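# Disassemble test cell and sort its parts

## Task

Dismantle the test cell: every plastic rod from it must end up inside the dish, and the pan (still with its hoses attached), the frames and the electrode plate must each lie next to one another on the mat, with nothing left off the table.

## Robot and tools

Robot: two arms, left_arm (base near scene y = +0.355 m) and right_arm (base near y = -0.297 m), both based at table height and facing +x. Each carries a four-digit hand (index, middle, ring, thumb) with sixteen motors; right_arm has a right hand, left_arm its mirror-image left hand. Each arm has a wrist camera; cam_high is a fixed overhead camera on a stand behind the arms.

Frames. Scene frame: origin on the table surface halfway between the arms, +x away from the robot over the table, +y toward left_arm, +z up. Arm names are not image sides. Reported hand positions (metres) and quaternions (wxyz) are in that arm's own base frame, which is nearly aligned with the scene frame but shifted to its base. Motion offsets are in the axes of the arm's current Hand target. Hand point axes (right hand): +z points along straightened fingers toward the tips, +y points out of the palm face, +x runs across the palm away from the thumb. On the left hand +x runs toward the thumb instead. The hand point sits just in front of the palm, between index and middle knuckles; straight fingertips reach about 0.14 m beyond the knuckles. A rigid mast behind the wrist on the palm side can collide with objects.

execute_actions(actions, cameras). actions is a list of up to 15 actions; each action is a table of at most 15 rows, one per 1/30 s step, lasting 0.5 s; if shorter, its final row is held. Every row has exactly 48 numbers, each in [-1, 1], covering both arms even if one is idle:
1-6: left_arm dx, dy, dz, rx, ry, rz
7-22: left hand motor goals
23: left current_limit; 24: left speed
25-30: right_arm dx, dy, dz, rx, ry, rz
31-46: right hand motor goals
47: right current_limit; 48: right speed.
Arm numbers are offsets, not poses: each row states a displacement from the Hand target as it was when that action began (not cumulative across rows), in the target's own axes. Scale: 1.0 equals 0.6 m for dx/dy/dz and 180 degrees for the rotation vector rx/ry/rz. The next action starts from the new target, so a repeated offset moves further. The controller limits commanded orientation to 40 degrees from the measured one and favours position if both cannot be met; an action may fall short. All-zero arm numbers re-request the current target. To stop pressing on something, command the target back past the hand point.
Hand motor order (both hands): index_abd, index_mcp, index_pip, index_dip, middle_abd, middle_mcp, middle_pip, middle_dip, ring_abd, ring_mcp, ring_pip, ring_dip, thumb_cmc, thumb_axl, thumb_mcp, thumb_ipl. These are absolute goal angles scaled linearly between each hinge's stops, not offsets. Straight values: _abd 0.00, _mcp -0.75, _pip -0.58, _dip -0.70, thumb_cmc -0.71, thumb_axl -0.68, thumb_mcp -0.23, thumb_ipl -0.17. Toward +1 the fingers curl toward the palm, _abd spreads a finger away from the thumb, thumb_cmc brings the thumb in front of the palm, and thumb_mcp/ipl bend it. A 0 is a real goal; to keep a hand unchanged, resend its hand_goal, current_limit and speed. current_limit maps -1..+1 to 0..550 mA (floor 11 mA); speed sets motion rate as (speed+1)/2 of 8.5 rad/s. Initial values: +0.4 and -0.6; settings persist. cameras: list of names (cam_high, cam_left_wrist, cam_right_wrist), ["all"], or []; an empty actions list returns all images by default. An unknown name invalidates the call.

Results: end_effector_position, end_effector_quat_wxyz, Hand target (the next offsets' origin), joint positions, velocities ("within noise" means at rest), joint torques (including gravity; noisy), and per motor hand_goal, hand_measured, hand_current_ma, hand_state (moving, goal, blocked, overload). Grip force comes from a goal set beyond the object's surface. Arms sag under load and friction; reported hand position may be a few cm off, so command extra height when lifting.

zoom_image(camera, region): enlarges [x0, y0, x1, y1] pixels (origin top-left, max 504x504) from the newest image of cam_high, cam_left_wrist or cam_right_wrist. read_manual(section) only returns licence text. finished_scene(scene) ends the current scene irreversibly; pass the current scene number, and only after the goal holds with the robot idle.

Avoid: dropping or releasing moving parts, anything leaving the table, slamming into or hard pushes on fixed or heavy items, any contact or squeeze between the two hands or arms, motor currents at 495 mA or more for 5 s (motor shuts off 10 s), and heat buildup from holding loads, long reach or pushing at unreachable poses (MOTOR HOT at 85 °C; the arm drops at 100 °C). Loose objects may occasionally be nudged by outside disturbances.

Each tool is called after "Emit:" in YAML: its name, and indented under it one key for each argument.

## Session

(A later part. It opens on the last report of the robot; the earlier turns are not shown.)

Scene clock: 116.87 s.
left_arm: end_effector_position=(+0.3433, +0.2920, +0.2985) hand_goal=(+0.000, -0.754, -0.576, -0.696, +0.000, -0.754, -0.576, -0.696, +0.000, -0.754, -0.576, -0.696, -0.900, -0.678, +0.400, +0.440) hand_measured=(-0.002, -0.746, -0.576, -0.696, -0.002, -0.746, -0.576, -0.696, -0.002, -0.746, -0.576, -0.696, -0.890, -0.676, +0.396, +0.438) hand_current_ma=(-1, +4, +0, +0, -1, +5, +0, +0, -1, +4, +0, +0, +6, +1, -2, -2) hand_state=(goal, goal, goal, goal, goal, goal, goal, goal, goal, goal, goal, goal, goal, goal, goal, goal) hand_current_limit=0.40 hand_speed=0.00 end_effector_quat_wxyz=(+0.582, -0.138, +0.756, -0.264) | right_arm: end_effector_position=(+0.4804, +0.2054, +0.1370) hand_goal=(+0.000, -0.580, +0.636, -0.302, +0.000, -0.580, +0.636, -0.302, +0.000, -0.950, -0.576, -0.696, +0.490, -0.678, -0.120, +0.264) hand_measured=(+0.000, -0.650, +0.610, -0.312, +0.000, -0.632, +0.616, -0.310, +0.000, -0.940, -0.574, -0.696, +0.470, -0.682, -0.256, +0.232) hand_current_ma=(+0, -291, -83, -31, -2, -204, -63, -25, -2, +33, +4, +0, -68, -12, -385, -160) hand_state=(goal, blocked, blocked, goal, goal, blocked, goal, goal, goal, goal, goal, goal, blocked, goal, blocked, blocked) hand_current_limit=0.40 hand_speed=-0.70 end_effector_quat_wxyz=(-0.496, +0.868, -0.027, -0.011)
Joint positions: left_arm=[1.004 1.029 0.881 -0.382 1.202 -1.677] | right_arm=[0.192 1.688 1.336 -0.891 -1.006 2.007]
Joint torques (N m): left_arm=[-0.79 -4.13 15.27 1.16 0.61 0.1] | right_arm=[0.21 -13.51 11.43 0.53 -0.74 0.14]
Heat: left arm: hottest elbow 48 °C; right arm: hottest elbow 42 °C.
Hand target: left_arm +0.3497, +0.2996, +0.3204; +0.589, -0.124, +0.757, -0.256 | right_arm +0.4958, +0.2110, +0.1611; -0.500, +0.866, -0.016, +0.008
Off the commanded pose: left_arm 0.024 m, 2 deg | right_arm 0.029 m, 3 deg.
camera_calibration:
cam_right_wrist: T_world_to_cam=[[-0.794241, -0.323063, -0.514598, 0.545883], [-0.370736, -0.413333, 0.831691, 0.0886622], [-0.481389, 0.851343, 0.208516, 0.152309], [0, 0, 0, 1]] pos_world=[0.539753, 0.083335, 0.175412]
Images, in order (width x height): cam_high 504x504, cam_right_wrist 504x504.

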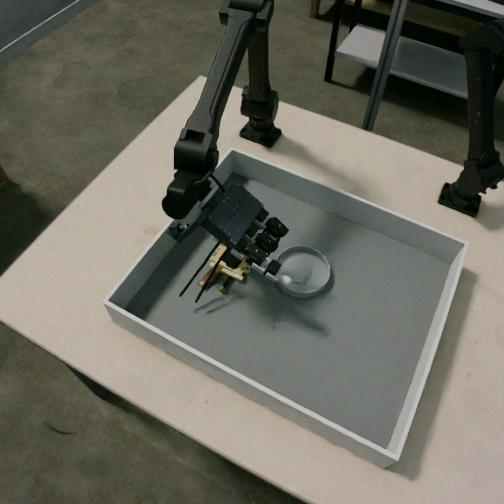

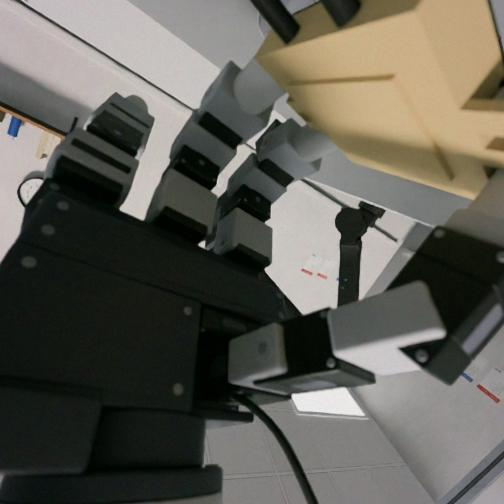

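Emit:
execute_actions:
  actions:
    - [[0,0,0,0,0,0, 0,-0.754,-0.576,-0.696,0,-0.754,-0.576,-0.696,0,-0.754,-0.576,-0.696,-0.9,-0.678,0.4,0.44,0.4,0, -0.0828,-0.0488,0.0845,0,-0.0385,-0.0222, 0,-0.58,0.636,-0.301,0,-0.58,0.636,-0.301,0,-0.95,-0.576,-0.696,0.491,-0.677,-0.12,0.265,0.4,-0.7]]
    - [[0,0,0,0,0,0, 0,-0.754,-0.576,-0.696,0,-0.754,-0.576,-0.696,0,-0.754,-0.576,-0.696,-0.9,-0.678,0.4,0.44,0.4,0, -0.0685,-0.054,0.0935,0,-0.0385,-0.0222, 0,-0.58,0.636,-0.301,0,-0.58,0.636,-0.301,0,-0.95,-0.576,-0.696,0.491,-0.677,-0.12,0.265,0.4,-0.7]]
    - [[0,0,0,0,0,0, 0,-0.754,-0.576,-0.696,0,-0.754,-0.576,-0.696,0,-0.754,-0.576,-0.696,-0.9,-0.678,0.4,0.44,0.4,0, -0.0528,-0.0583,0.101,0,-0.0385,-0.0222, 0,-0.58,0.636,-0.301,0,-0.58,0.636,-0.301,0,-0.95,-0.576,-0.696,0.491,-0.677,-0.12,0.265,0.4,-0.7]]
    - [[0,0,0,0,0,0, 0,-0.754,-0.576,-0.696,0,-0.754,-0.576,-0.696,0,-0.754,-0.576,-0.696,-0.9,-0.678,0.4,0.44,0.4,0, -0.036,-0.0615,0.1063,0,-0.0385,-0.0222, 0,-0.58,0.636,-0.301,0,-0.58,0.636,-0.301,0,-0.95,-0.576,-0.696,0.491,-0.677,-0.12,0.265,0.4,-0.7]]
    - [[0,0,0,0,0,0, 0,-0.754,-0.576,-0.696,0,-0.754,-0.576,-0.696,0,-0.754,-0.576,-0.696,-0.9,-0.678,0.4,0.44,0.4,0, -0.0187,-0.0633,0.1095,0,-0.0385,-0.0222, 0,-0.58,0.636,-0.301,0,-0.58,0.636,-0.301,0,-0.95,-0.576,-0.696,0.491,-0.677,-0.12,0.265,0.4,-0.7]]
  cameras: ["cam_high","cam_right_wrist"]

Emit:
zoom_image:
  camera: "cam_high"
  region: [180, 150, 380, 330]

Scene clock: 121.93 s.
left_arm: end_effector_position=(+0.3430, +0.2915, +0.2978) hand_goal=(+0.000, -0.754, -0.576, -0.696, +0.000, -0.754, -0.576, -0.696, +0.000, -0.754, -0.576, -0.696, -0.900, -0.678, +0.400, +0.440) hand_measured=(-0.002, -0.746, -0.576, -0.696, -0.002, -0.746, -0.576, -0.696, -0.002, -0.746, -0.576, -0.696, -0.890, -0.676, +0.396, +0.438) hand_current_ma=(-1, +4, +0, +0, -1, +5, +0, +0, -1, +4, +0, +0, +6, +1, -2, -2) hand_state=(goal, goal, goal, goal, goal, goal, goal, goal, goal, goal, goal, goal, goal, goal, goal, goal) hand_current_limit=0.40 hand_speed=0.00 end_effector_quat_wxyz=(+0.581, -0.138, +0.757, -0.264) | right_arm: end_effector_position=(+0.2431, +0.4996, +0.1525) hand_goal=(+0.000, -0.580, +0.636, -0.302, +0.000, -0.580, +0.636, -0.302, +0.000, -0.950, -0.576, -0.696, +0.490, -0.678, -0.120, +0.264) hand_measured=(+0.000, -0.648, +0.610, -0.312, +0.000, -0.628, +0.616, -0.312, +0.000, -0.940, -0.574, -0.696, +0.468, -0.682, -0.256, +0.230) hand_current_ma=(+0, -281, -87, -31, -2, -185, -67, -26, -2, +33, +4, +0, -75, -14, -385, -169) hand_state=(goal, blocked, blocked, goal, goal, blocked, blocked, goal, goal, goal, goal, goal, blocked, goal, blocked, blocked) hand_current_limit=0.40 hand_speed=-0.70 end_effector_quat_wxyz=(-0.469, +0.819, +0.283, -0.171)
Joint positions: left_arm=[1.004 1.029 0.881 -0.388 1.202 -1.671] | right_arm=[0.919 1.733 1.436 -0.89 -0.998 2.035]
Joint torques (N m): left_arm=[-0.85 -4.01 15.5 1.14 0.62 0.11] | right_arm=[-0.79 -12.04 11.96 0.59 -0.76 0.15]
Heat: left arm: hottest elbow 48 °C; right arm: hottest elbow 43 °C.
Hand target: left_arm +0.3497, +0.2996, +0.3205; +0.589, -0.124, +0.757, -0.255 | right_arm +0.2580, +0.5122, +0.1617; -0.473, +0.819, +0.281, -0.163
Off the commanded pose: left_arm 0.025 m, 2 deg | right_arm 0.021 m, 1 deg.
camera_calibration:
cam_right_wrist: T_world_to_cam=[[-0.380283, -0.749966, -0.541236, 0.577232], [-0.0287354, -0.575339, 0.81741, 0.109352], [-0.924424, 0.3264, 0.197241, 0.156149], [0, 0, 0, 1]] pos_world=[0.367002, 0.444852, 0.192234]
Images, in order (width x height): cam_high 504x504, cam_right_wrist 504x504.

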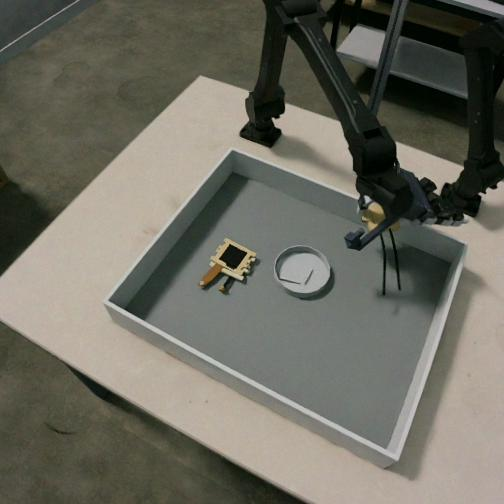

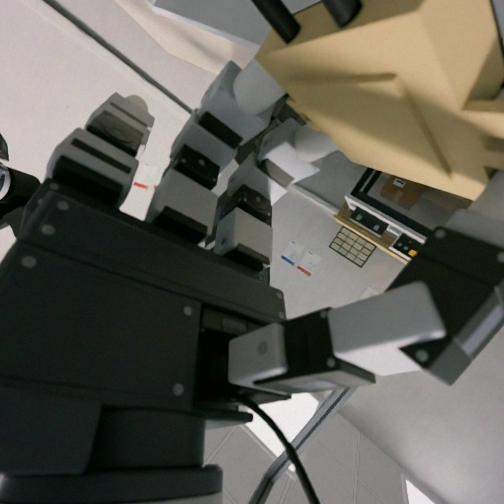

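Scaled by 2.520 from the camera's 504x504 image, which has a finer 720x720 frame.

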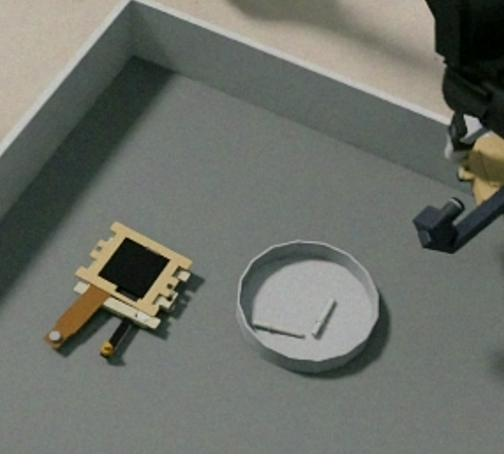

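Emit:
execute_actions:
  actions:
    - [[0,0,0,0,0,0, 0,-0.754,-0.576,-0.696,0,-0.754,-0.576,-0.696,0,-0.754,-0.576,-0.696,-0.9,-0.678,0.4,0.44,0.4,0, 0.0394,0.0154,-0.0267,0,0,0, 0,-0.58,0.636,-0.301,0,-0.58,0.636,-0.301,0,-0.95,-0.576,-0.696,0.491,-0.677,-0.12,0.265,0.4,-0.7]]
    - [[0,0,0,0,0,0, 0,-0.754,-0.576,-0.696,0,-0.754,-0.576,-0.696,0,-0.754,-0.576,-0.696,-0.9,-0.678,0.4,0.44,0.4,0, 0,0.0722,0.0417,0,0,0, 0,-0.58,0.636,-0.301,0,-0.58,0.636,-0.301,0,-0.95,-0.576,-0.696,0.491,-0.677,-0.12,0.265,0.4,-0.7]]
    - [[0,0,0,0,0,0, 0,-0.754,-0.576,-0.696,0,-0.754,-0.576,-0.696,0,-0.754,-0.576,-0.696,-0.9,-0.678,0.4,0.44,0.4,0, 0,0.0577,0.0333,0,0,0, 0,-0.58,0.636,-0.301,0,-0.58,0.636,-0.301,0,-0.95,-0.576,-0.696,0.491,-0.677,-0.12,0.265,0.4,-0.7]]
  cameras: ["cam_high","cam_right_wrist"]

Emit:
zoom_image:
  camera: "cam_high"
  region: [300, 170, 440, 310]

Scene clock: 124.73 s.
left_arm: end_effector_position=(+0.3430, +0.2915, +0.2978) hand_goal=(+0.000, -0.754, -0.576, -0.696, +0.000, -0.754, -0.576, -0.696, +0.000, -0.754, -0.576, -0.696, -0.900, -0.678, +0.400, +0.440) hand_measured=(-0.002, -0.746, -0.576, -0.696, -0.002, -0.746, -0.576, -0.696, -0.002, -0.746, -0.576, -0.696, -0.890, -0.676, +0.396, +0.438) hand_current_ma=(-1, +4, +0, +0, -1, +5, +0, +0, -1, +4, +0, +0, +6, +1, -2, -2) hand_state=(goal, goal, goal, goal, goal, goal, goal, goal, goal, goal, goal, goal, goal, goal, goal, goal) hand_current_limit=0.40 hand_speed=0.00 end_effector_quat_wxyz=(+0.581, -0.138, +0.757, -0.264) | right_arm: end_effector_position=(+0.2873, +0.5108, +0.0819) hand_goal=(+0.000, -0.580, +0.636, -0.302, +0.000, -0.580, +0.636, -0.302, +0.000, -0.950, -0.576, -0.696, +0.490, -0.678, -0.120, +0.264) hand_measured=(+0.000, -0.648, +0.610, -0.312, +0.000, -0.628, +0.616, -0.312, +0.000, -0.940, -0.574, -0.696, +0.468, -0.682, -0.256, +0.230) hand_current_ma=(+0, -281, -87, -31, -2, -185, -67, -26, -2, +33, +4, +0, -76, -14, -385, -169) hand_state=(goal, blocked, blocked, goal, goal, blocked, blocked, goal, goal, goal, goal, goal, blocked, goal, blocked, blocked) hand_current_limit=0.40 hand_speed=-0.70 end_effector_quat_wxyz=(-0.474, +0.819, +0.280, -0.161)
Joint positions: left_arm=[1.004 1.029 0.881 -0.388 1.202 -1.671] | right_arm=[0.87 1.881 1.452 -0.791 -1.011 1.976]
Joint torques (N m): left_arm=[-0.85 -4.01 15.47 1.14 0.62 0.11] | right_arm=[-0.21 -13.98 7.31 1.26 -0.91 0.02]
Heat: left arm: hottest elbow 49 °C; right arm: hottest elbow 43 °C.
Hand target: left_arm +0.3497, +0.2996, +0.3205; +0.589, -0.124, +0.757, -0.255 | right_arm +0.2878, +0.5123, +0.0718; -0.473, +0.819, +0.281, -0.163
Off the commanded pose: left_arm 0.025 m, 2 deg | right_arm 0.010 m, 0 deg.
camera_calibration:
cam_right_wrist: T_world_to_cam=[[-0.38606, -0.736763, -0.555102, 0.560253], [-0.04592, -0.585659, 0.809256, 0.185643], [-0.92133, 0.337911, 0.192267, 0.200875], [0, 0, 0, 1]] pos_world=[0.409888, 0.45362, 0.122143]
Images, in order (width x height): cam_high 504x504, cam_right_wrist 504x504.

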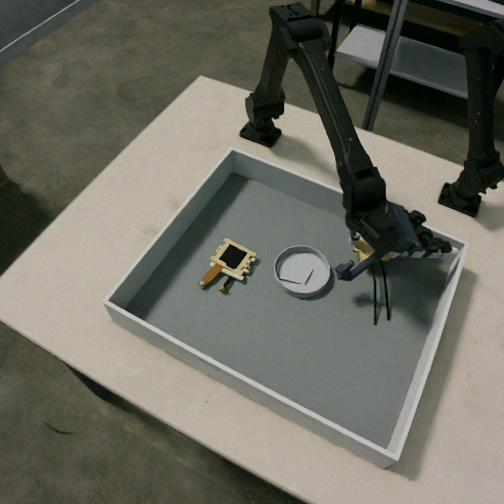

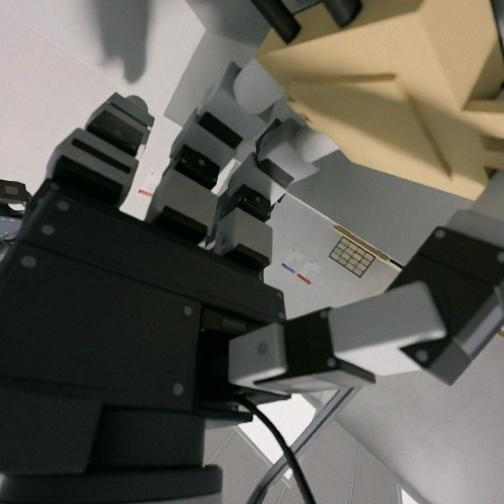

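Scaled by 3.600 from the camera's 504x504 image, which has a finer 720x720 frame.

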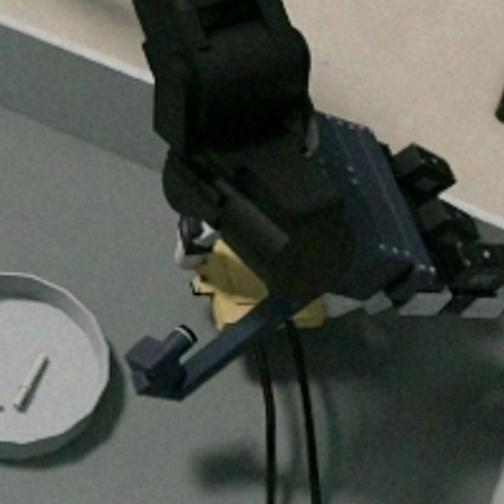

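Emit:
execute_actions:
  actions:
    - [[0,0,0,0,0,0, 0,-0.754,-0.576,-0.696,0,-0.754,-0.576,-0.696,0,-0.754,-0.576,-0.696,-0.9,-0.678,0.4,0.44,0.4,0, 0.0154,0.0335,0.042,0,0,0, 0,-0.58,0.636,-0.301,0,-0.58,0.636,-0.301,0,-0.95,-0.576,-0.696,0.491,-0.677,-0.12,0.265,0.4,-0.7]]
    - [[0,0,0,0,0,0, 0,-0.754,-0.576,-0.696,0,-0.754,-0.576,-0.696,0,-0.754,-0.576,-0.696,-0.9,-0.678,0.4,0.44,0.4,0, 0,0.0144,0.0083,0,0,0, 0,-0.58,0.636,-0.301,0,-0.58,0.636,-0.301,0,-0.95,-0.576,-0.696,0.491,-0.677,-0.12,0.265,0.4,-0.7]]
  cameras: ["cam_high","cam_right_wrist"]

Emit:
zoom_image:
  camera: "cam_high"
  region: [300, 170, 440, 310]

Scene clock: 126.77 s.
left_arm: end_effector_position=(+0.3430, +0.2915, +0.2978) hand_goal=(+0.000, -0.754, -0.576, -0.696, +0.000, -0.754, -0.576, -0.696, +0.000, -0.754, -0.576, -0.696, -0.900, -0.678, +0.400, +0.440) hand_measured=(-0.002, -0.746, -0.576, -0.696, -0.002, -0.746, -0.576, -0.696, -0.002, -0.746, -0.576, -0.696, -0.890, -0.676, +0.396, +0.438) hand_current_ma=(-1, +4, +0, +0, -1, +5, +0, +0, -1, +4, +0, +0, +6, +1, -2, -2) hand_state=(goal, goal, goal, goal, goal, goal, goal, goal, goal, goal, goal, goal, goal, goal, goal, goal) hand_current_limit=0.40 hand_speed=0.00 end_effector_quat_wxyz=(+0.581, -0.138, +0.757, -0.264) | right_arm: end_effector_position=(+0.2950, +0.5262, +0.0517) hand_goal=(+0.000, -0.580, +0.636, -0.302, +0.000, -0.580, +0.636, -0.302, +0.000, -0.950, -0.576, -0.696, +0.490, -0.678, -0.120, +0.264) hand_measured=(+0.000, -0.648, +0.610, -0.312, +0.000, -0.628, +0.616, -0.312, -0.016, -0.938, -0.574, -0.696, +0.468, -0.682, -0.256, +0.230) hand_current_ma=(+0, -281, -87, -31, -2, -185, -67, -26, -41, +36, +7, +0, -77, -14, -385, -169) hand_state=(goal, blocked, blocked, goal, goal, blocked, blocked, goal, goal, goal, goal, goal, blocked, goal, blocked, blocked) hand_current_limit=0.40 hand_speed=-0.70 end_effector_quat_wxyz=(-0.480, +0.815, +0.287, -0.151)
Joint positions: left_arm=[1.004 1.029 0.881 -0.388 1.202 -1.671] | right_arm=[0.877 1.94 1.452 -0.695 -1.009 1.987]
Joint torques (N m): left_arm=[-0.85 -3.96 15.46 1.16 0.62 0.11] | right_arm=[0.56 -13.74 6.65 1.5 -0.72 0.18]
Heat: left arm: hottest elbow 49 °C; right arm: hottest elbow 42 °C.
Hand target: left_arm +0.3497, +0.2996, +0.3205; +0.589, -0.124, +0.757, -0.255 | right_arm +0.2879, +0.5272, +0.0319; -0.473, +0.819, +0.281, -0.163
Off the commanded pose: left_arm 0.025 m, 2 deg | right_arm 0.021 m, 2 deg.
camera_calibration:
cam_right_wrist: T_world_to_cam=[[-0.375212, -0.724694, -0.577957, 0.5494], [-0.059817, -0.603282, 0.795282, 0.233551], [-0.925007, 0.332971, 0.18301, 0.212723], [0, 0, 0, 1]] pos_world=[0.416882, 0.468213, 0.0928604]
Images, in order (width x height): cam_high 504x504, cam_right_wrist 504x504.

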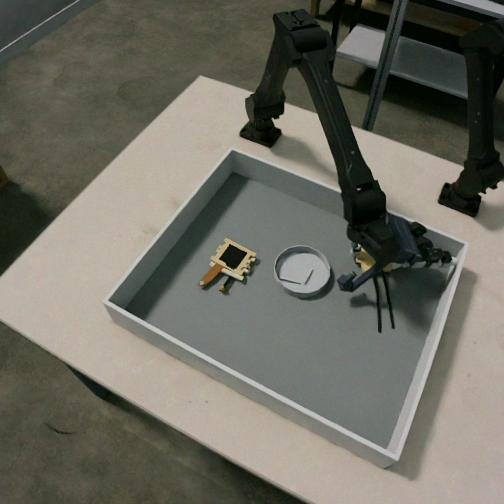

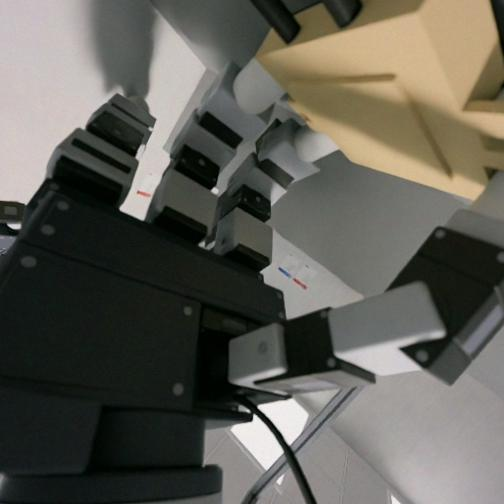

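Scaled by 3.600 from the camera's 504x504 image, which has a finer 720x720 frame.

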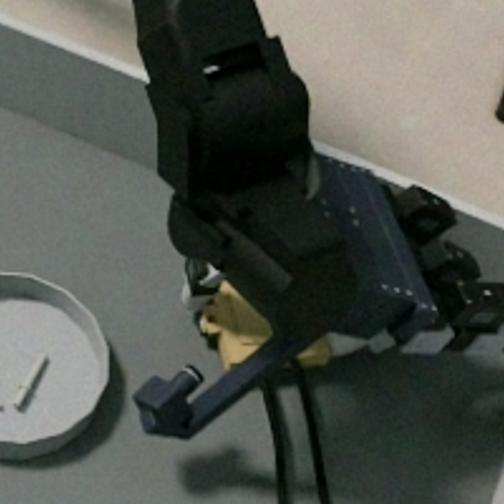

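Emit:
execute_actions:
  actions:
    - [[0,0,0,0,0,0, 0,-0.754,-0.576,-0.696,0,-0.754,-0.576,-0.696,0,-0.754,-0.576,-0.696,-0.9,-0.678,0.4,0.44,0.4,0, 0,0,0,0,0,0, 0,-0.58,0.636,-0.301,0,-0.58,0.636,-0.301,0,-0.95,-0.97,-0.97,0.491,-0.677,-0.12,0.265,0.4,-0.7]]
    - [[0,0,0,0,0,0, 0,-0.754,-0.576,-0.696,0,-0.754,-0.576,-0.696,0,-0.754,-0.576,-0.696,-0.9,-0.678,0.4,0.44,0.4,0, 0,0.0116,0.0067,0,0,0, 0,-0.58,0.636,-0.301,0,-0.58,0.636,-0.301,0,-0.95,-0.97,-0.97,0.491,-0.677,-0.12,0.265,0.4,-0.7]]
  cameras: ["cam_high","cam_right_wrist"]

Emit:
zoom_image:
  camera: "cam_high"
  region: [320, 190, 460, 340]

Scene clock: 128.60 s.
left_arm: end_effector_position=(+0.3430, +0.2915, +0.2978) hand_goal=(+0.000, -0.754, -0.576, -0.696, +0.000, -0.754, -0.576, -0.696, +0.000, -0.754, -0.576, -0.696, -0.900, -0.678, +0.400, +0.440) hand_measured=(-0.002, -0.746, -0.576, -0.696, -0.002, -0.746, -0.576, -0.696, -0.002, -0.746, -0.576, -0.696, -0.890, -0.676, +0.396, +0.438) hand_current_ma=(-1, +4, +0, +0, -1, +5, +0, +0, -1, +4, +0, +0, +6, +1, -2, -2) hand_state=(goal, goal, goal, goal, goal, goal, goal, goal, goal, goal, goal, goal, goal, goal, goal, goal) hand_current_limit=0.40 hand_speed=0.00 end_effector_quat_wxyz=(+0.581, -0.138, +0.757, -0.264) | right_arm: end_effector_position=(+0.2962, +0.5269, +0.0440) hand_goal=(+0.000, -0.580, +0.636, -0.302, +0.000, -0.580, +0.636, -0.302, +0.000, -0.950, -0.970, -0.970, +0.490, -0.678, -0.120, +0.264) hand_measured=(+0.000, -0.648, +0.610, -0.312, +0.000, -0.628, +0.616, -0.312, -0.004, -0.930, -0.962, -0.966, +0.468, -0.682, -0.256, +0.230) hand_current_ma=(+0, -281, -87, -31, -2, -185, -67, -26, -6, +71, +23, +9, -77, -14, -385, -169) hand_state=(goal, blocked, blocked, goal, goal, blocked, blocked, goal, goal, blocked, goal, goal, blocked, goal, blocked, blocked) hand_current_limit=0.40 hand_speed=-0.70 end_effector_quat_wxyz=(-0.480, +0.816, +0.286, -0.149)
Joint positions: left_arm=[1.004 1.029 0.881 -0.388 1.202 -1.671] | right_arm=[0.877 1.95 1.446 -0.674 -1.005 1.991]
Joint torques (N m): left_arm=[-0.85 -4.01 15.47 1.14 0.61 0.1] | right_arm=[0.56 -13.74 6.56 1.37 -0.89 0.13]
Heat: left arm: hottest elbow 49 °C; right arm: hottest elbow 42 °C.
Hand target: left_arm +0.3497, +0.2996, +0.3205; +0.589, -0.124, +0.757, -0.255 | right_arm +0.2878, +0.5271, +0.0236; -0.473, +0.819, +0.281, -0.163
Off the commanded pose: left_arm 0.025 m, 2 deg | right_arm 0.022 m, 2 deg.
camera_calibration:
cam_right_wrist: T_world_to_cam=[[-0.376159, -0.723716, -0.578567, 0.545781], [-0.0646609, -0.602401, 0.79557, 0.241089], [-0.924296, 0.336671, 0.179802, 0.213015], [0, 0, 0, 1]] pos_world=[0.417778, 0.468507, 0.0856667]
Images, in order (width x height): cam_high 504x504, cam_right_wrist 504x504.

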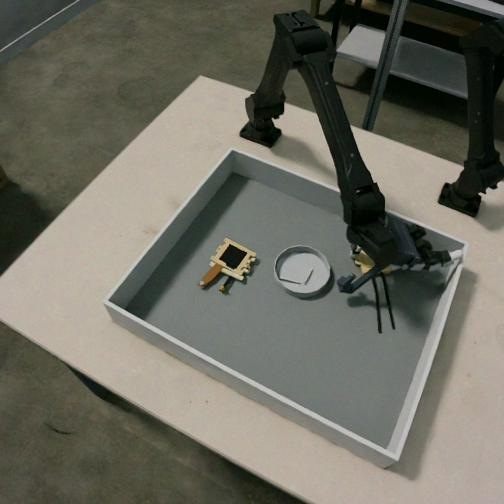

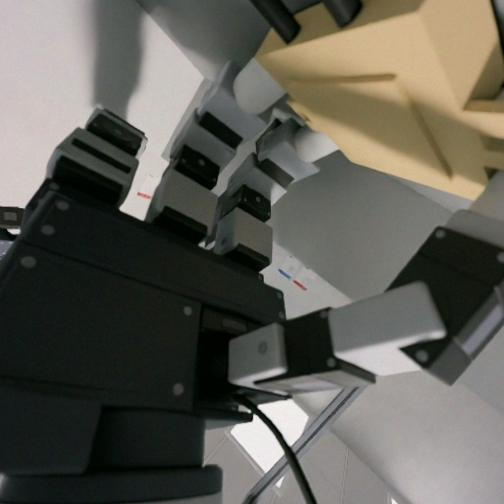

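Scaled by 3.360 from the camera's 504x504 image, which has a finer 720x720 frame.

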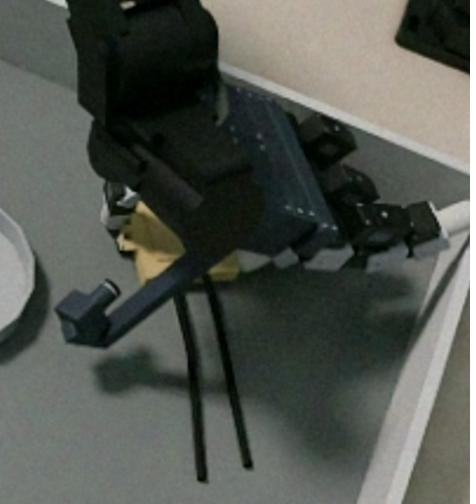

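Emit:
execute_actions:
  actions:
    - [[0,0,0,0,0,0, 0,-0.754,-0.576,-0.696,0,-0.754,-0.576,-0.696,0,-0.754,-0.576,-0.696,-0.9,-0.678,0.4,0.44,0.4,0, 0,0.0087,0.005,0,0,0, 0,-0.58,0.636,-0.301,0,-0.58,0.636,-0.301,0,-0.95,-0.97,-0.97,0.491,-0.677,-0.12,0.265,0.4,-0.7]]
  cameras: ["cam_right_wrist"]

Emit:
execute_actions:
  actions:
    - [[0,0,0,0,0,0, 0,-0.754,-0.576,-0.696,0,-0.754,-0.576,-0.696,0,-0.754,-0.576,-0.696,-0.9,-0.678,0.4,0.44,0.4,0, 0,0.0087,0.005,0,0,0, 0,-0.58,0.636,-0.301,0,-0.58,0.636,-0.301,0,-0.95,-0.97,-0.97,0.491,-0.677,-0.12,0.265,0.4,-0.7]]
  cameras: ["cam_right_wrist"]

Scene clock: 129.83 s.
left_arm: end_effector_position=(+0.3430, +0.2915, +0.2978) hand_goal=(+0.000, -0.754, -0.576, -0.696, +0.000, -0.754, -0.576, -0.696, +0.000, -0.754, -0.576, -0.696, -0.900, -0.678, +0.400, +0.440) hand_measured=(-0.002, -0.746, -0.576, -0.696, -0.002, -0.746, -0.576, -0.696, -0.002, -0.746, -0.576, -0.696, -0.890, -0.676, +0.396, +0.438) hand_current_ma=(-1, +4, +0, +0, -1, +5, +0, +0, -1, +4, +0, +0, +6, +1, -2, -2) hand_state=(goal, goal, goal, goal, goal, goal, goal, goal, goal, goal, goal, goal, goal, goal, goal, goal) hand_current_limit=0.40 hand_speed=0.00 end_effector_quat_wxyz=(+0.581, -0.138, +0.757, -0.264) | right_arm: end_effector_position=(+0.2961, +0.5275, +0.0432) hand_goal=(+0.000, -0.580, +0.636, -0.302, +0.000, -0.580, +0.636, -0.302, +0.000, -0.950, -0.970, -0.970, +0.490, -0.678, -0.120, +0.264) hand_measured=(+0.000, -0.648, +0.610, -0.306, +0.000, -0.626, +0.616, -0.312, -0.004, -0.930, -0.962, -0.966, +0.468, -0.682, -0.256, +0.228) hand_current_ma=(+0, -281, -87, -12, -2, -176, -67, -26, -6, +71, +23, +9, -77, -14, -385, -180) hand_state=(goal, blocked, blocked, goal, goal, blocked, blocked, goal, goal, blocked, goal, goal, blocked, goal, blocked, blocked) hand_current_limit=0.40 hand_speed=-0.70 end_effector_quat_wxyz=(-0.481, +0.816, +0.285, -0.148)
Joint positions: left_arm=[1.004 1.029 0.881 -0.388 1.202 -1.671] | right_arm=[0.877 1.95 1.442 -0.663 -1.007 1.998]
Joint torques (N m): left_arm=[-0.91 -3.96 15.5 1.13 0.62 0.11] | right_arm=[0.44 -13.22 6.37 1.44 -0.79 0.07]
Heat: left arm: hottest elbow 49 °C; right arm: hottest elbow 42 °C.
Hand target: left_arm +0.3497, +0.2996, +0.3205; +0.589, -0.124, +0.757, -0.255 | right_arm +0.2879, +0.5271, +0.0176; -0.473, +0.819, +0.281, -0.163
Off the commanded pose: left_arm 0.025 m, 2 deg | right_arm 0.027 m, 2 deg.
camera_calibration:
cam_right_wrist: T_world_to_cam=[[-0.37882, -0.721037, -0.580174, 0.54514], [-0.0649622, -0.604633, 0.793851, 0.243469], [-0.923187, 0.338416, 0.182207, 0.211496], [0, 0, 0, 1]] pos_world=[0.417577, 0.468701, 0.0844619]
Images, in order (width x height): cam_right_wrist 504x504.

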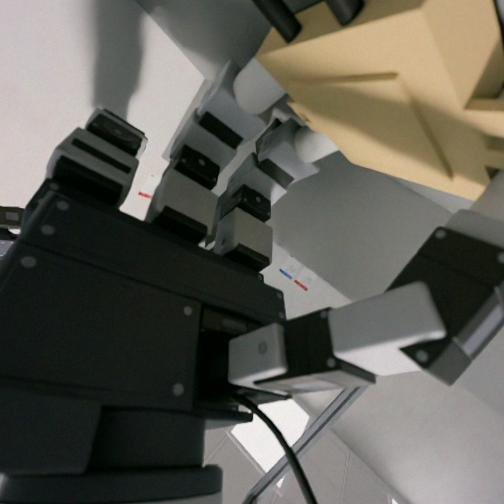

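Scene clock: 130.53 s.
left_arm: end_effector_position=(+0.3430, +0.2915, +0.2978) hand_goal=(+0.000, -0.754, -0.576, -0.696, +0.000, -0.754, -0.576, -0.696, +0.000, -0.754, -0.576, -0.696, -0.900, -0.678, +0.400, +0.440) hand_measured=(-0.002, -0.746, -0.576, -0.696, -0.002, -0.746, -0.576, -0.696, -0.002, -0.746, -0.576, -0.696, -0.890, -0.676, +0.396, +0.438) hand_current_ma=(-1, +4, +0, +0, -1, +5, +0, +0, -1, +4, +0, +0, +6, +1, -2, -2) hand_state=(goal, goal, goal, goal, goal, goal, goal, goal, goal, goal, goal, goal, goal, goal, goal, goal) hand_current_limit=0.40 hand_speed=0.00 end_effector_quat_wxyz=(+0.581, -0.138, +0.757, -0.264) | right_arm: end_effector_position=(+0.2957, +0.5279, +0.0424) hand_goal=(+0.000, -0.580, +0.636, -0.302, +0.000, -0.580, +0.636, -0.302, +0.000, -0.950, -0.970, -0.970, +0.490, -0.678, -0.120, +0.264) hand_measured=(+0.000, -0.648, +0.616, -0.302, +0.000, -0.622, +0.616, -0.312, -0.004, -0.930, -0.962, -0.966, +0.468, -0.682, -0.256, +0.224) hand_current_ma=(+0, -281, -67, +0, -2, -159, -67, -26, -6, +71, +23, +9, -77, -14, -385, -203) hand_state=(goal, blocked, blocked, goal, goal, blocked, blocked, goal, goal, blocked, goal, goal, blocked, goal, blocked, blocked) hand_current_limit=0.40 hand_speed=-0.70 end_effector_quat_wxyz=(-0.483, +0.815, +0.284, -0.148)
Joint positions: left_arm=[1.004 1.029 0.881 -0.388 1.202 -1.671] | right_arm=[0.877 1.95 1.438 -0.653 -1.009 2.003]
Joint torques (N m): left_arm=[-0.97 -4.01 15.5 1.13 0.62 0.11] | right_arm=[0.5 -12.75 6.26 1.57 -0.69 0.02]
Heat: left arm: hottest elbow 49 °C; right arm: hottest elbow 42 °C.
Hand target: left_arm +0.3497, +0.2996, +0.3205; +0.589, -0.124, +0.757, -0.255 | right_arm +0.2878, +0.5271, +0.0116; -0.473, +0.819, +0.281, -0.163
Off the commanded pose: left_arm 0.025 m, 2 deg | right_arm 0.032 m, 2 deg.
camera_calibration:
cam_right_wrist: T_world_to_cam=[[-0.380938, -0.718353, -0.582113, 0.544035], [-0.0645765, -0.607374, 0.791787, 0.245687], [-0.922343, 0.339212, 0.184983, 0.210299], [0, 0, 0, 1]] pos_world=[0.417077, 0.468697, 0.0832564]
Images, in order (width x height): cam_right_wrist 504x504.

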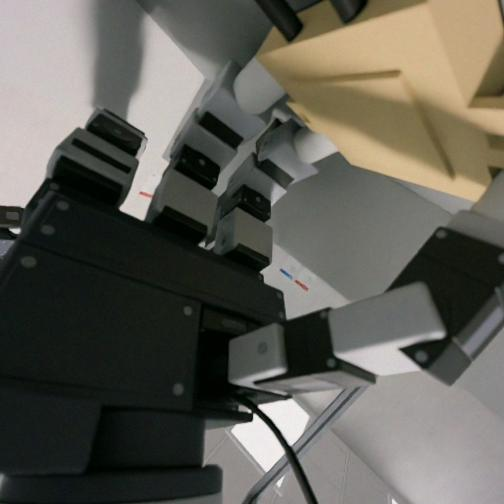

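Emit:
execute_actions:
  actions:
    - [[0,0,0,0,0,0, 0,-0.754,-0.576,-0.696,0,-0.754,-0.576,-0.696,0,-0.754,-0.576,-0.696,-0.9,-0.678,0.4,0.44,0.4,0, 0,-0.0115,-0.0067,0,0,0, 0,-0.63,0.636,-0.301,0,-0.61,0.636,-0.301,0,-0.95,-0.97,-0.97,0.491,-0.677,-0.24,0.265,0.4,-0.8]]
    - [[0,0,0,0,0,0, 0,-0.754,-0.576,-0.696,0,-0.754,-0.576,-0.696,0,-0.754,-0.576,-0.696,-0.9,-0.678,0.4,0.44,0.4,0, 0,0,0,0,0,0, 0,-0.82,0.636,-0.301,0,-0.82,0.636,-0.301,0,-0.95,-0.97,-0.97,0.491,-0.677,-0.4,0.265,0.4,-0.7]]
  cameras: ["cam_high","cam_right_wrist"]

Emit:
zoom_image:
  camera: "cam_right_wrist"
  region: [200, 0, 504, 300]

Scene clock: 132.27 s.
left_arm: end_effector_position=(+0.3430, +0.2915, +0.2978) hand_goal=(+0.000, -0.754, -0.576, -0.696, +0.000, -0.754, -0.576, -0.696, +0.000, -0.754, -0.576, -0.696, -0.900, -0.678, +0.400, +0.440) hand_measured=(-0.002, -0.746, -0.576, -0.696, -0.002, -0.746, -0.576, -0.696, -0.002, -0.746, -0.576, -0.696, -0.890, -0.676, +0.396, +0.438) hand_current_ma=(-1, +4, +0, +0, -1, +5, +0, +0, -1, +4, +0, +0, +6, +1, -2, -2) hand_state=(goal, goal, goal, goal, goal, goal, goal, goal, goal, goal, goal, goal, goal, goal, goal, goal) hand_current_limit=0.40 hand_speed=0.00 end_effector_quat_wxyz=(+0.581, -0.138, +0.757, -0.264) | right_arm: end_effector_position=(+0.2956, +0.5278, +0.0417) hand_goal=(+0.000, -0.820, +0.636, -0.302, +0.000, -0.820, +0.636, -0.302, +0.000, -0.950, -0.970, -0.970, +0.490, -0.678, -0.400, +0.264) hand_measured=(+0.000, -0.804, +0.638, -0.300, +0.000, -0.804, +0.634, -0.304, -0.004, -0.930, -0.962, -0.966, +0.488, -0.680, -0.394, +0.262) hand_current_ma=(+0, +51, +5, +2, -2, +54, -3, -4, -6, +71, +23, +9, -4, -7, +23, -7) hand_state=(goal, goal, goal, goal, goal, goal, goal, goal, goal, blocked, goal, goal, goal, goal, goal, goal) hand_current_limit=0.40 hand_speed=-0.70 end_effector_quat_wxyz=(-0.483, +0.815, +0.284, -0.149)
Joint positions: left_arm=[1.004 1.029 0.881 -0.388 1.202 -1.671] | right_arm=[0.877 1.951 1.438 -0.653 -1.009 2.004]
Joint torques (N m): left_arm=[-0.85 -4.01 15.49 1.16 0.62 0.11] | right_arm=[0.44 -13.45 6.82 0.98 -0.7 0.02]
Heat: left arm: hottest elbow 49 °C; right arm: hottest elbow 42 °C.
Hand target: left_arm +0.3497, +0.2996, +0.3205; +0.589, -0.124, +0.757, -0.255 | right_arm +0.2878, +0.5271, +0.0196; -0.473, +0.819, +0.281, -0.163
Off the commanded pose: left_arm 0.025 m, 2 deg | right_arm 0.023 m, 2 deg.
camera_calibration:
cam_right_wrist: T_world_to_cam=[[-0.381661, -0.71892, -0.580937, 0.544098], [-0.0639411, -0.606473, 0.792529, 0.245493], [-0.922088, 0.339623, 0.185499, 0.210087], [0, 0, 0, 1]] pos_world=[0.417077, 0.468697, 0.0825554]
Images, in order (width x height): cam_high 504x504, cam_right_wrist 504x504.

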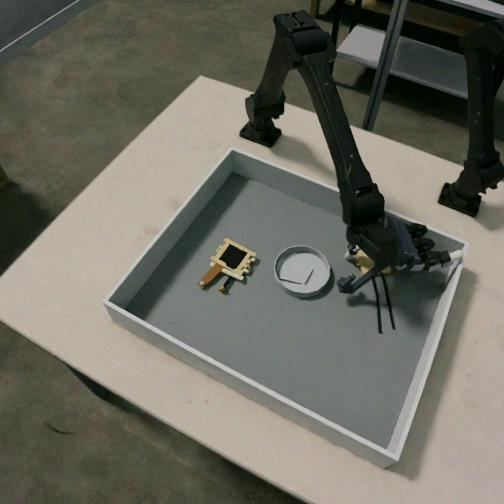

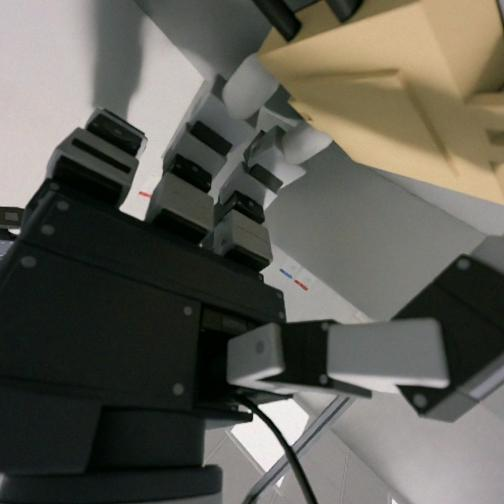

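Scaled by 1.658 from the camera's 504x504 image, which has a finer 720x720 frame.

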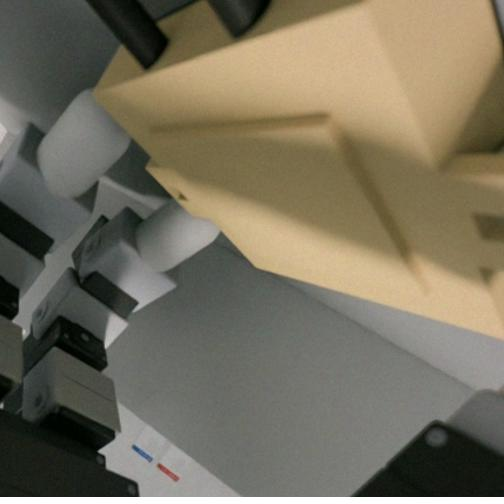

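Emit:
execute_actions:
  actions:
    - [[0,0,0,0,0,0, 0,-0.754,-0.576,-0.696,0,-0.754,-0.576,-0.696,0,-0.754,-0.576,-0.696,-0.9,-0.678,0.4,0.44,0.4,0, 0,-0.05,-0.0289,0,0,0, 0,-0.82,0.636,-0.301,0,-0.82,0.636,-0.301,0,-0.95,-0.97,-0.97,0.491,-0.677,-0.4,0.265,0.2,-0.7]]
    - [[0,0,0,0,0,0, 0,-0.754,-0.576,-0.696,0,-0.754,-0.576,-0.696,0,-0.754,-0.576,-0.696,-0.9,-0.678,0.4,0.44,0.4,0, 0,-0.0722,-0.0417,0,0,0, 0,-0.82,0.636,-0.301,0,-0.82,0.636,-0.301,0,-0.95,-0.97,-0.97,0.491,-0.677,-0.4,0.265,0.2,-0.7]]
    - [[0,0,0,0,0,0, 0,-0.754,-0.576,-0.696,0,-0.754,-0.576,-0.696,0,-0.754,-0.576,-0.696,-0.9,-0.678,0.4,0.44,0.4,0, 0,-0.0722,-0.0417,0,0,0, 0,-0.82,0.636,-0.301,0,-0.82,0.636,-0.301,0,-0.95,-0.97,-0.97,0.491,-0.677,-0.4,0.265,0.2,-0.7]]
  cameras: ["cam_high","cam_right_wrist"]

Emit:
zoom_image:
  camera: "cam_high"
  region: [320, 190, 460, 340]

Scene clock: 134.70 s.
left_arm: end_effector_position=(+0.3430, +0.2915, +0.2978) hand_goal=(+0.000, -0.754, -0.576, -0.696, +0.000, -0.754, -0.576, -0.696, +0.000, -0.754, -0.576, -0.696, -0.900, -0.678, +0.400, +0.440) hand_measured=(-0.002, -0.746, -0.576, -0.696, -0.002, -0.746, -0.576, -0.696, -0.002, -0.746, -0.576, -0.696, -0.890, -0.676, +0.396, +0.438) hand_current_ma=(-1, +4, +0, +0, -1, +5, +0, +0, -1, +4, +0, +0, +6, +1, -2, -2) hand_state=(goal, goal, goal, goal, goal, goal, goal, goal, goal, goal, goal, goal, goal, goal, goal, goal) hand_current_limit=0.40 hand_speed=0.00 end_effector_quat_wxyz=(+0.581, -0.138, +0.757, -0.264) | right_arm: end_effector_position=(+0.2841, +0.5130, +0.1376) hand_goal=(+0.000, -0.820, +0.636, -0.302, +0.000, -0.820, +0.636, -0.302, +0.000, -0.950, -0.970, -0.970, +0.490, -0.678, -0.400, +0.264) hand_measured=(+0.004, -0.806, +0.638, -0.300, +0.000, -0.814, +0.638, -0.300, -0.002, -0.930, -0.962, -0.966, +0.490, -0.680, -0.394, +0.262) hand_current_ma=(+8, +46, +5, +2, -1, +17, +4, +5, -5, +67, +22, +9, +0, -7, +22, -6) hand_state=(goal, goal, goal, goal, goal, goal, goal, goal, goal, goal, goal, goal, goal, goal, goal, goal) hand_current_limit=0.20 hand_speed=-0.70 end_effector_quat_wxyz=(-0.466, +0.825, +0.269, -0.173)
Joint positions: left_arm=[1.004 1.029 0.881 -0.388 1.202 -1.671] | right_arm=[0.877 1.844 1.555 -0.947 -1.005 2.003]
Joint torques (N m): left_arm=[-0.85 -3.9 15.49 1.14 0.61 0.11] | right_arm=[0.5 -15.03 11.19 0.58 -0.91 0.06]
Heat: left arm: hottest elbow 49 °C; right arm: hottest elbow 42 °C.
Hand target: left_arm +0.3497, +0.2996, +0.3205; +0.589, -0.124, +0.757, -0.255 | right_arm +0.2881, +0.5270, +0.1543; -0.473, +0.819, +0.281, -0.163
Off the commanded pose: left_arm 0.025 m, 2 deg | right_arm 0.022 m, 2 deg.
camera_calibration:
cam_right_wrist: T_world_to_cam=[[-0.405623, -0.749778, -0.522784, 0.599409], [-0.0306405, -0.560474, 0.827605, 0.121889], [-0.913527, 0.351714, 0.204368, 0.175497], [0, 0, 0, 1]] pos_world=[0.40719, 0.456014, 0.17662]
Images, in order (width x height): cam_high 504x504, cam_right_wrist 504x504.

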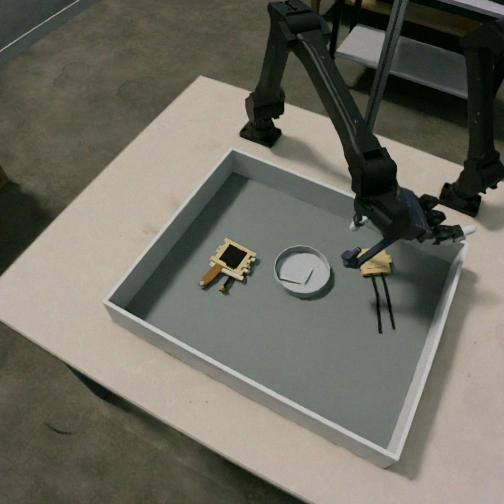

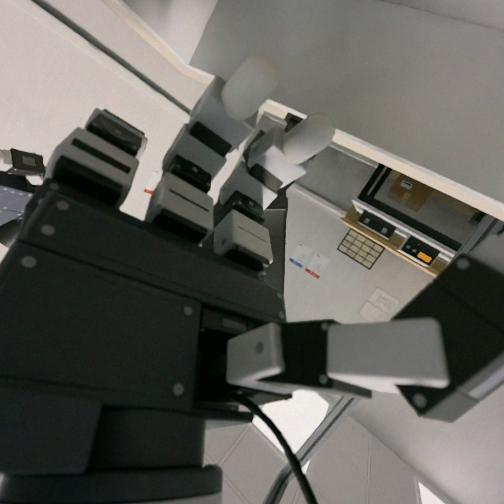

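Scaled by 3.360 from the camera's 504x504 image, which has a finer 720x720 frame.

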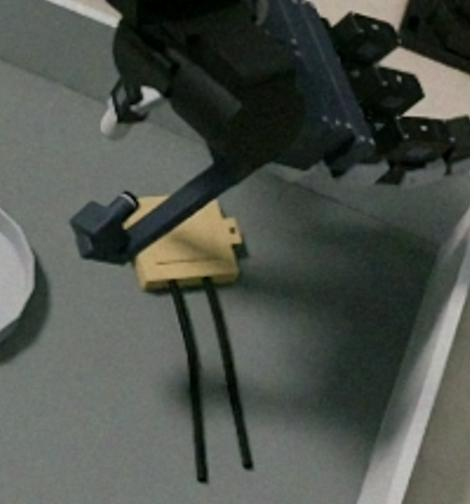

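Emit:
zoom_image:
  camera: "cam_high"
  region: [190, 225, 270, 305]

Scaled by 6.300 from the camera's 504x504 image, which has a finer 720x720 frame.

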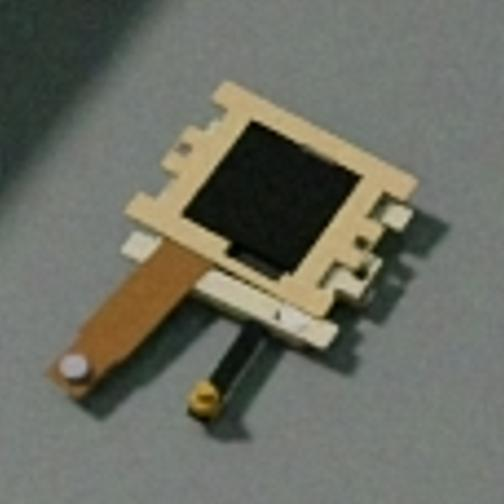

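Emit:
execute_actions:
  actions:
    - [[0.0808,-0.1003,0.1618,0.0575,0.037,0.0121, 0,-0.754,-0.576,-0.696,0,-0.754,-0.576,-0.696,0,-0.754,-0.576,-0.696,-0.9,-0.678,0.4,0.44,0.4,0, 0,0,0,0,0,0, 0,-0.82,0.636,-0.301,0,-0.82,0.636,-0.301,0,-0.95,-0.576,-0.696,0.491,-0.677,-0.4,0.265,0.2,-0.7]]
    - [[0.0573,-0.0717,0.1855,0.0575,0.037,0.0121, 0,-0.754,-0.576,-0.696,0,-0.754,-0.576,-0.696,0,-0.754,-0.576,-0.696,-0.9,-0.678,0.4,0.44,0.4,0, 0,0,0,0,0,0, 0,-0.82,0.636,-0.301,0,-0.82,0.636,-0.301,0,-0.95,-0.576,-0.696,0.491,-0.677,-0.4,0.265,0.2,-0.7]]
    - [[0.0327,-0.038,0.2007,0.0575,0.037,0.0121, 0,-0.754,-0.576,-0.696,0,-0.754,-0.576,-0.696,0,-0.754,-0.576,-0.696,-0.9,-0.678,0.4,0.44,0.4,0, 0,0,0,0,0,0, 0,-0.82,0.636,-0.301,0,-0.82,0.636,-0.301,0,-0.95,-0.576,-0.696,0.491,-0.677,-0.4,0.265,0.2,-0.7]]
    - [[0.008,-0.002,0.207,0.0575,0.037,0.0121, 0,-0.754,-0.576,-0.696,0,-0.754,-0.576,-0.696,0,-0.754,-0.576,-0.696,-0.9,-0.678,0.4,0.44,0.4,0, 0,0,0,0,0,0, 0,-0.82,0.636,-0.301,0,-0.82,0.636,-0.301,0,-0.95,-0.576,-0.696,0.491,-0.677,-0.4,0.265,0.2,-0.7]]
    - [[0.042,-0.0635,0.19,0,0,0, 0,-0.754,-0.576,-0.696,0,-0.754,-0.576,-0.696,0,-0.754,-0.576,-0.696,-0.9,-0.678,0.4,0.44,0.4,0, 0,0,0,0,0,0, 0,-0.82,0.636,-0.301,0,-0.82,0.636,-0.301,0,-0.95,-0.576,-0.696,0.491,-0.677,-0.4,0.265,0.2,-0.7]]
    - [[0.042,-0.0635,0.19,0,0,0, 0,-0.754,-0.576,-0.696,0,-0.754,-0.576,-0.696,0,-0.754,-0.576,-0.696,-0.9,-0.678,0.4,0.44,0.4,0, 0,0,0,0,0,0, 0,-0.82,0.636,-0.301,0,-0.82,0.636,-0.301,0,-0.95,-0.576,-0.696,0.491,-0.677,-0.4,0.265,0.2,-0.7]]
  cameras: ["cam_high","cam_left_wrist"]

Emit:
zoom_image:
  camera: "cam_left_wrist"
  region: [100, 110, 220, 270]

Scene clock: 142.93 s.
left_arm: end_effector_position=(+0.6153, -0.0978, +0.1981) hand_goal=(+0.000, -0.754, -0.576, -0.696, +0.000, -0.754, -0.576, -0.696, +0.000, -0.754, -0.576, -0.696, -0.900, -0.678, +0.400, +0.440) hand_measured=(-0.002, -0.746, -0.576, -0.696, -0.002, -0.746, -0.576, -0.696, -0.002, -0.746, -0.576, -0.696, -0.890, -0.676, +0.396, +0.438) hand_current_ma=(-1, +4, +0, +0, -1, +5, +0, +0, -1, +5, +0, +0, +6, +1, -2, -1) hand_state=(goal, goal, goal, goal, goal, goal, goal, goal, goal, goal, goal, goal, goal, goal, goal, goal) hand_current_limit=0.40 hand_speed=0.00 end_effector_quat_wxyz=(+0.406, +0.195, +0.746, -0.490) | right_arm: end_effector_position=(+0.2841, +0.5130, +0.1376) hand_goal=(+0.000, -0.820, +0.636, -0.302, +0.000, -0.820, +0.636, -0.302, +0.000, -0.950, -0.576, -0.696, +0.490, -0.678, -0.400, +0.264) hand_measured=(+0.004, -0.806, +0.638, -0.300, +0.000, -0.814, +0.638, -0.300, -0.002, -0.930, -0.576, -0.698, +0.490, -0.680, -0.394, +0.262) hand_current_ma=(+8, +46, +5, +2, -1, +17, +4, +5, -5, +66, +0, -6, +0, -7, +22, -6) hand_state=(goal, goal, goal, goal, goal, goal, goal, goal, goal, goal, goal, goal, goal, goal, goal, goal) hand_current_limit=0.20 hand_speed=-0.70 end_effector_quat_wxyz=(-0.466, +0.825, +0.269, -0.173)
Joint positions: left_arm=[0.044 1.582 1.101 0.012 1.137 -1.763] | right_arm=[0.877 1.844 1.555 -0.947 -1.005 2.003]
Joint torques (N m): left_arm=[-0.73 -11.63 10.09 1.92 0.47 0.03] | right_arm=[0.38 -14.97 11.26 0.5 -0.91 0.05]
Heat: left arm: hottest elbow 50 °C; right arm: hottest elbow 44 °C.
Hand target: left_arm +0.6153, -0.0978, +0.1981; +0.406, +0.195, +0.746, -0.490 (last step not sent: back at the drive's target) | right_arm +0.2882, +0.5270, +0.1543; -0.473, +0.819, +0.281, -0.163
Off the commanded pose: left_arm 0.123 m, 0 deg | right_arm 0.022 m, 2 deg.
pose unreachable (left arm): on one or more control steps of this call, first in action 4 (counted from 0), this arm could not follow its commanded pose, so it was not sent that pose on those steps. It may still have moved: this result reports where it is.
cause: moving toward the commanded pose would bring a part of the arm too close to another arm (a part of this arm just beyond joint 4 (wrist pitch) and a part of the right arm just beyond its joint 4 (wrist pitch), 107 mm apart when this arm was first held).
camera_calibration:
cam_left_wrist: T_world_to_cam=[[0.0374604, -0.236638, 0.970875, -0.264126], [-0.900937, 0.41233, 0.135262, 0.511127], [-0.43233, -0.879765, -0.19775, 0.33966], [0, 0, 0, 1]] pos_world=[0.617232, 0.0255654, 0.254465]
Images, in order (width x height): cam_high 504x504, cam_left_wrist 504x504.

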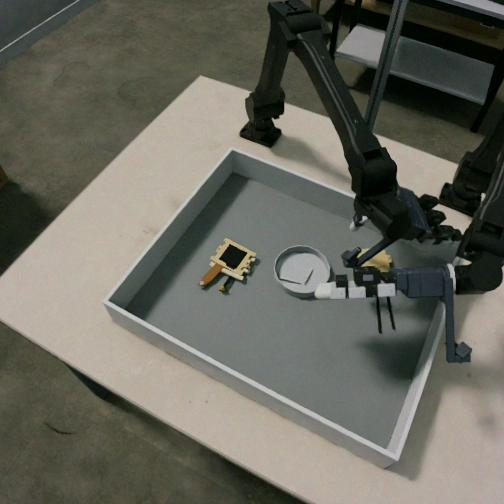

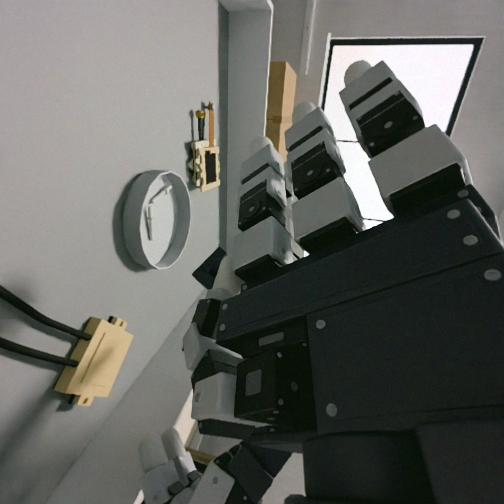

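Scaled by 3.150 from the camera's 504x504 image, which has a finer 720x720 frame.

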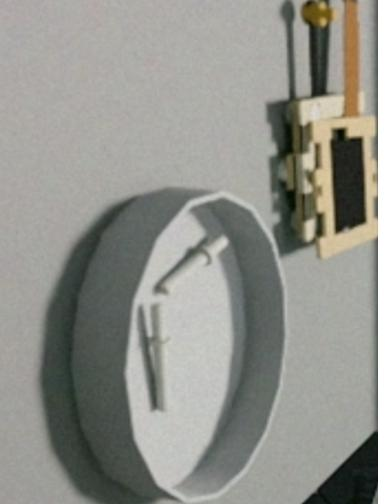

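Emit:
execute_actions:
  actions:
    - [[0,0,0,0,0,0, 0,-0.754,-0.576,-0.696,0,-0.754,-0.576,-0.696,0,-0.754,-0.576,-0.696,-0.9,-0.678,0.4,0.44,0.4,0, -0.0152,0.0378,-0.1257,0,0.0385,0.0222, 0,-0.82,0.636,-0.301,0,-0.82,0.636,-0.301,0,-0.95,-0.576,-0.696,0.491,-0.677,-0.4,0.265,0.2,-0.7]]
    - [[0,0,0,0,0,0, 0,-0.754,-0.576,-0.696,0,-0.754,-0.576,-0.696,0,-0.754,-0.576,-0.696,-0.9,-0.678,0.4,0.44,0.4,0, 0.0027,0.0383,-0.1263,0,0.0385,0.0222, 0,-0.82,0.636,-0.301,0,-0.82,0.636,-0.301,0,-0.95,-0.576,-0.696,0.491,-0.677,-0.4,0.265,0.2,-0.7]]
    - [[0,0,0,0,0,0, 0,-0.754,-0.576,-0.696,0,-0.754,-0.576,-0.696,0,-0.754,-0.576,-0.696,-0.9,-0.678,0.4,0.44,0.4,0, 0.0207,0.0375,-0.125,0,0.0385,0.0222, 0,-0.82,0.636,-0.301,0,-0.82,0.636,-0.301,0,-0.95,-0.576,-0.696,0.491,-0.677,-0.4,0.265,0.2,-0.7]]
    - [[0,0,0,0,0,0, 0,-0.754,-0.576,-0.696,0,-0.754,-0.576,-0.696,0,-0.754,-0.576,-0.696,-0.9,-0.678,0.4,0.44,0.4,0, 0.0382,0.0353,-0.1213,0,0.0385,0.0222, 0,-0.82,0.636,-0.301,0,-0.82,0.636,-0.301,0,-0.95,-0.576,-0.696,0.491,-0.677,-0.4,0.265,0.2,-0.7]]
    - [[0,0,0,0,0,0, 0,-0.754,-0.576,-0.696,0,-0.754,-0.576,-0.696,0,-0.754,-0.576,-0.696,-0.9,-0.678,0.4,0.44,0.4,0, 0.0548,0.0323,-0.116,0,0.0385,0.0222, 0,-0.82,0.636,-0.301,0,-0.82,0.636,-0.301,0,-0.95,-0.576,-0.696,0.491,-0.677,-0.4,0.265,0.2,-0.7]]
  cameras: ["cam_high","cam_left_wrist"]

Scene clock: 146.80 s.
left_arm: end_effector_position=(+0.6153, -0.0978, +0.1981) hand_goal=(+0.000, -0.754, -0.576, -0.696, +0.000, -0.754, -0.576, -0.696, +0.000, -0.754, -0.576, -0.696, -0.900, -0.678, +0.400, +0.440) hand_measured=(-0.002, -0.746, -0.576, -0.696, -0.002, -0.746, -0.576, -0.696, -0.002, -0.746, -0.576, -0.696, -0.890, -0.676, +0.396, +0.438) hand_current_ma=(-1, +4, +0, +0, -1, +5, +0, +0, -1, +5, +0, +0, +6, +1, -2, -1) hand_state=(goal, goal, goal, goal, goal, goal, goal, goal, goal, goal, goal, goal, goal, goal, goal, goal) hand_current_limit=0.40 hand_speed=0.00 end_effector_quat_wxyz=(+0.406, +0.195, +0.746, -0.490) | right_arm: end_effector_position=(+0.4754, +0.1899, +0.2260) hand_goal=(+0.000, -0.820, +0.636, -0.302, +0.000, -0.820, +0.636, -0.302, +0.000, -0.950, -0.576, -0.696, +0.490, -0.678, -0.400, +0.264) hand_measured=(+0.004, -0.806, +0.638, -0.300, +0.000, -0.814, +0.638, -0.300, -0.002, -0.930, -0.576, -0.698, +0.490, -0.680, -0.394, +0.262) hand_current_ma=(+7, +42, +3, +2, -1, +17, +3, +5, -4, +65, +0, -6, +0, -7, +18, -6) hand_state=(goal, goal, goal, goal, goal, goal, goal, goal, goal, goal, goal, goal, goal, goal, goal, goal) hand_current_limit=0.20 hand_speed=-0.70 end_effector_quat_wxyz=(-0.496, +0.868, -0.034, -0.007)
Joint positions: left_arm=[0.044 1.582 1.101 0.012 1.137 -1.763] | right_arm=[0.164 1.612 1.483 -1.133 -1.009 1.985]
Joint torques (N m): left_arm=[-0.67 -11.46 10.06 1.92 0.47 0.02] | right_arm=[0.62 -11.93 11.86 0.49 -0.96 -0.02]
Heat: left arm: hottest elbow 50 °C; right arm: hottest elbow 44 °C.
Hand target: left_arm +0.6153, -0.0978, +0.1981; +0.406, +0.195, +0.746, -0.490 | right_arm +0.4880, +0.1967, +0.2440; -0.500, +0.866, -0.016, +0.008
Off the commanded pose: left_arm 0.000 m, 0 deg | right_arm 0.023 m, 3 deg.
camera_calibration:
cam_left_wrist: T_world_to_cam=[[0.0374604, -0.236638, 0.970875, -0.264126], [-0.900937, 0.41233, 0.135262, 0.511127], [-0.43233, -0.879765, -0.19775, 0.33966], [0, 0, 0, 1]] pos_world=[0.617232, 0.0255654, 0.254465]
Images, in order (width x height): cam_high 504x504, cam_left_wrist 504x504.

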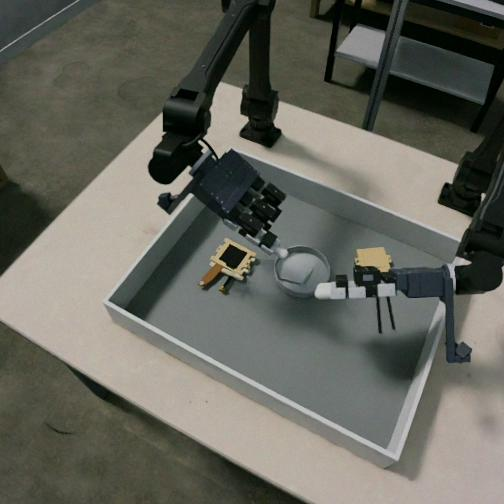

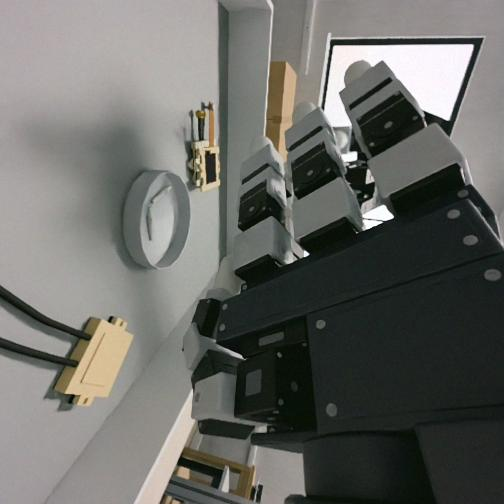

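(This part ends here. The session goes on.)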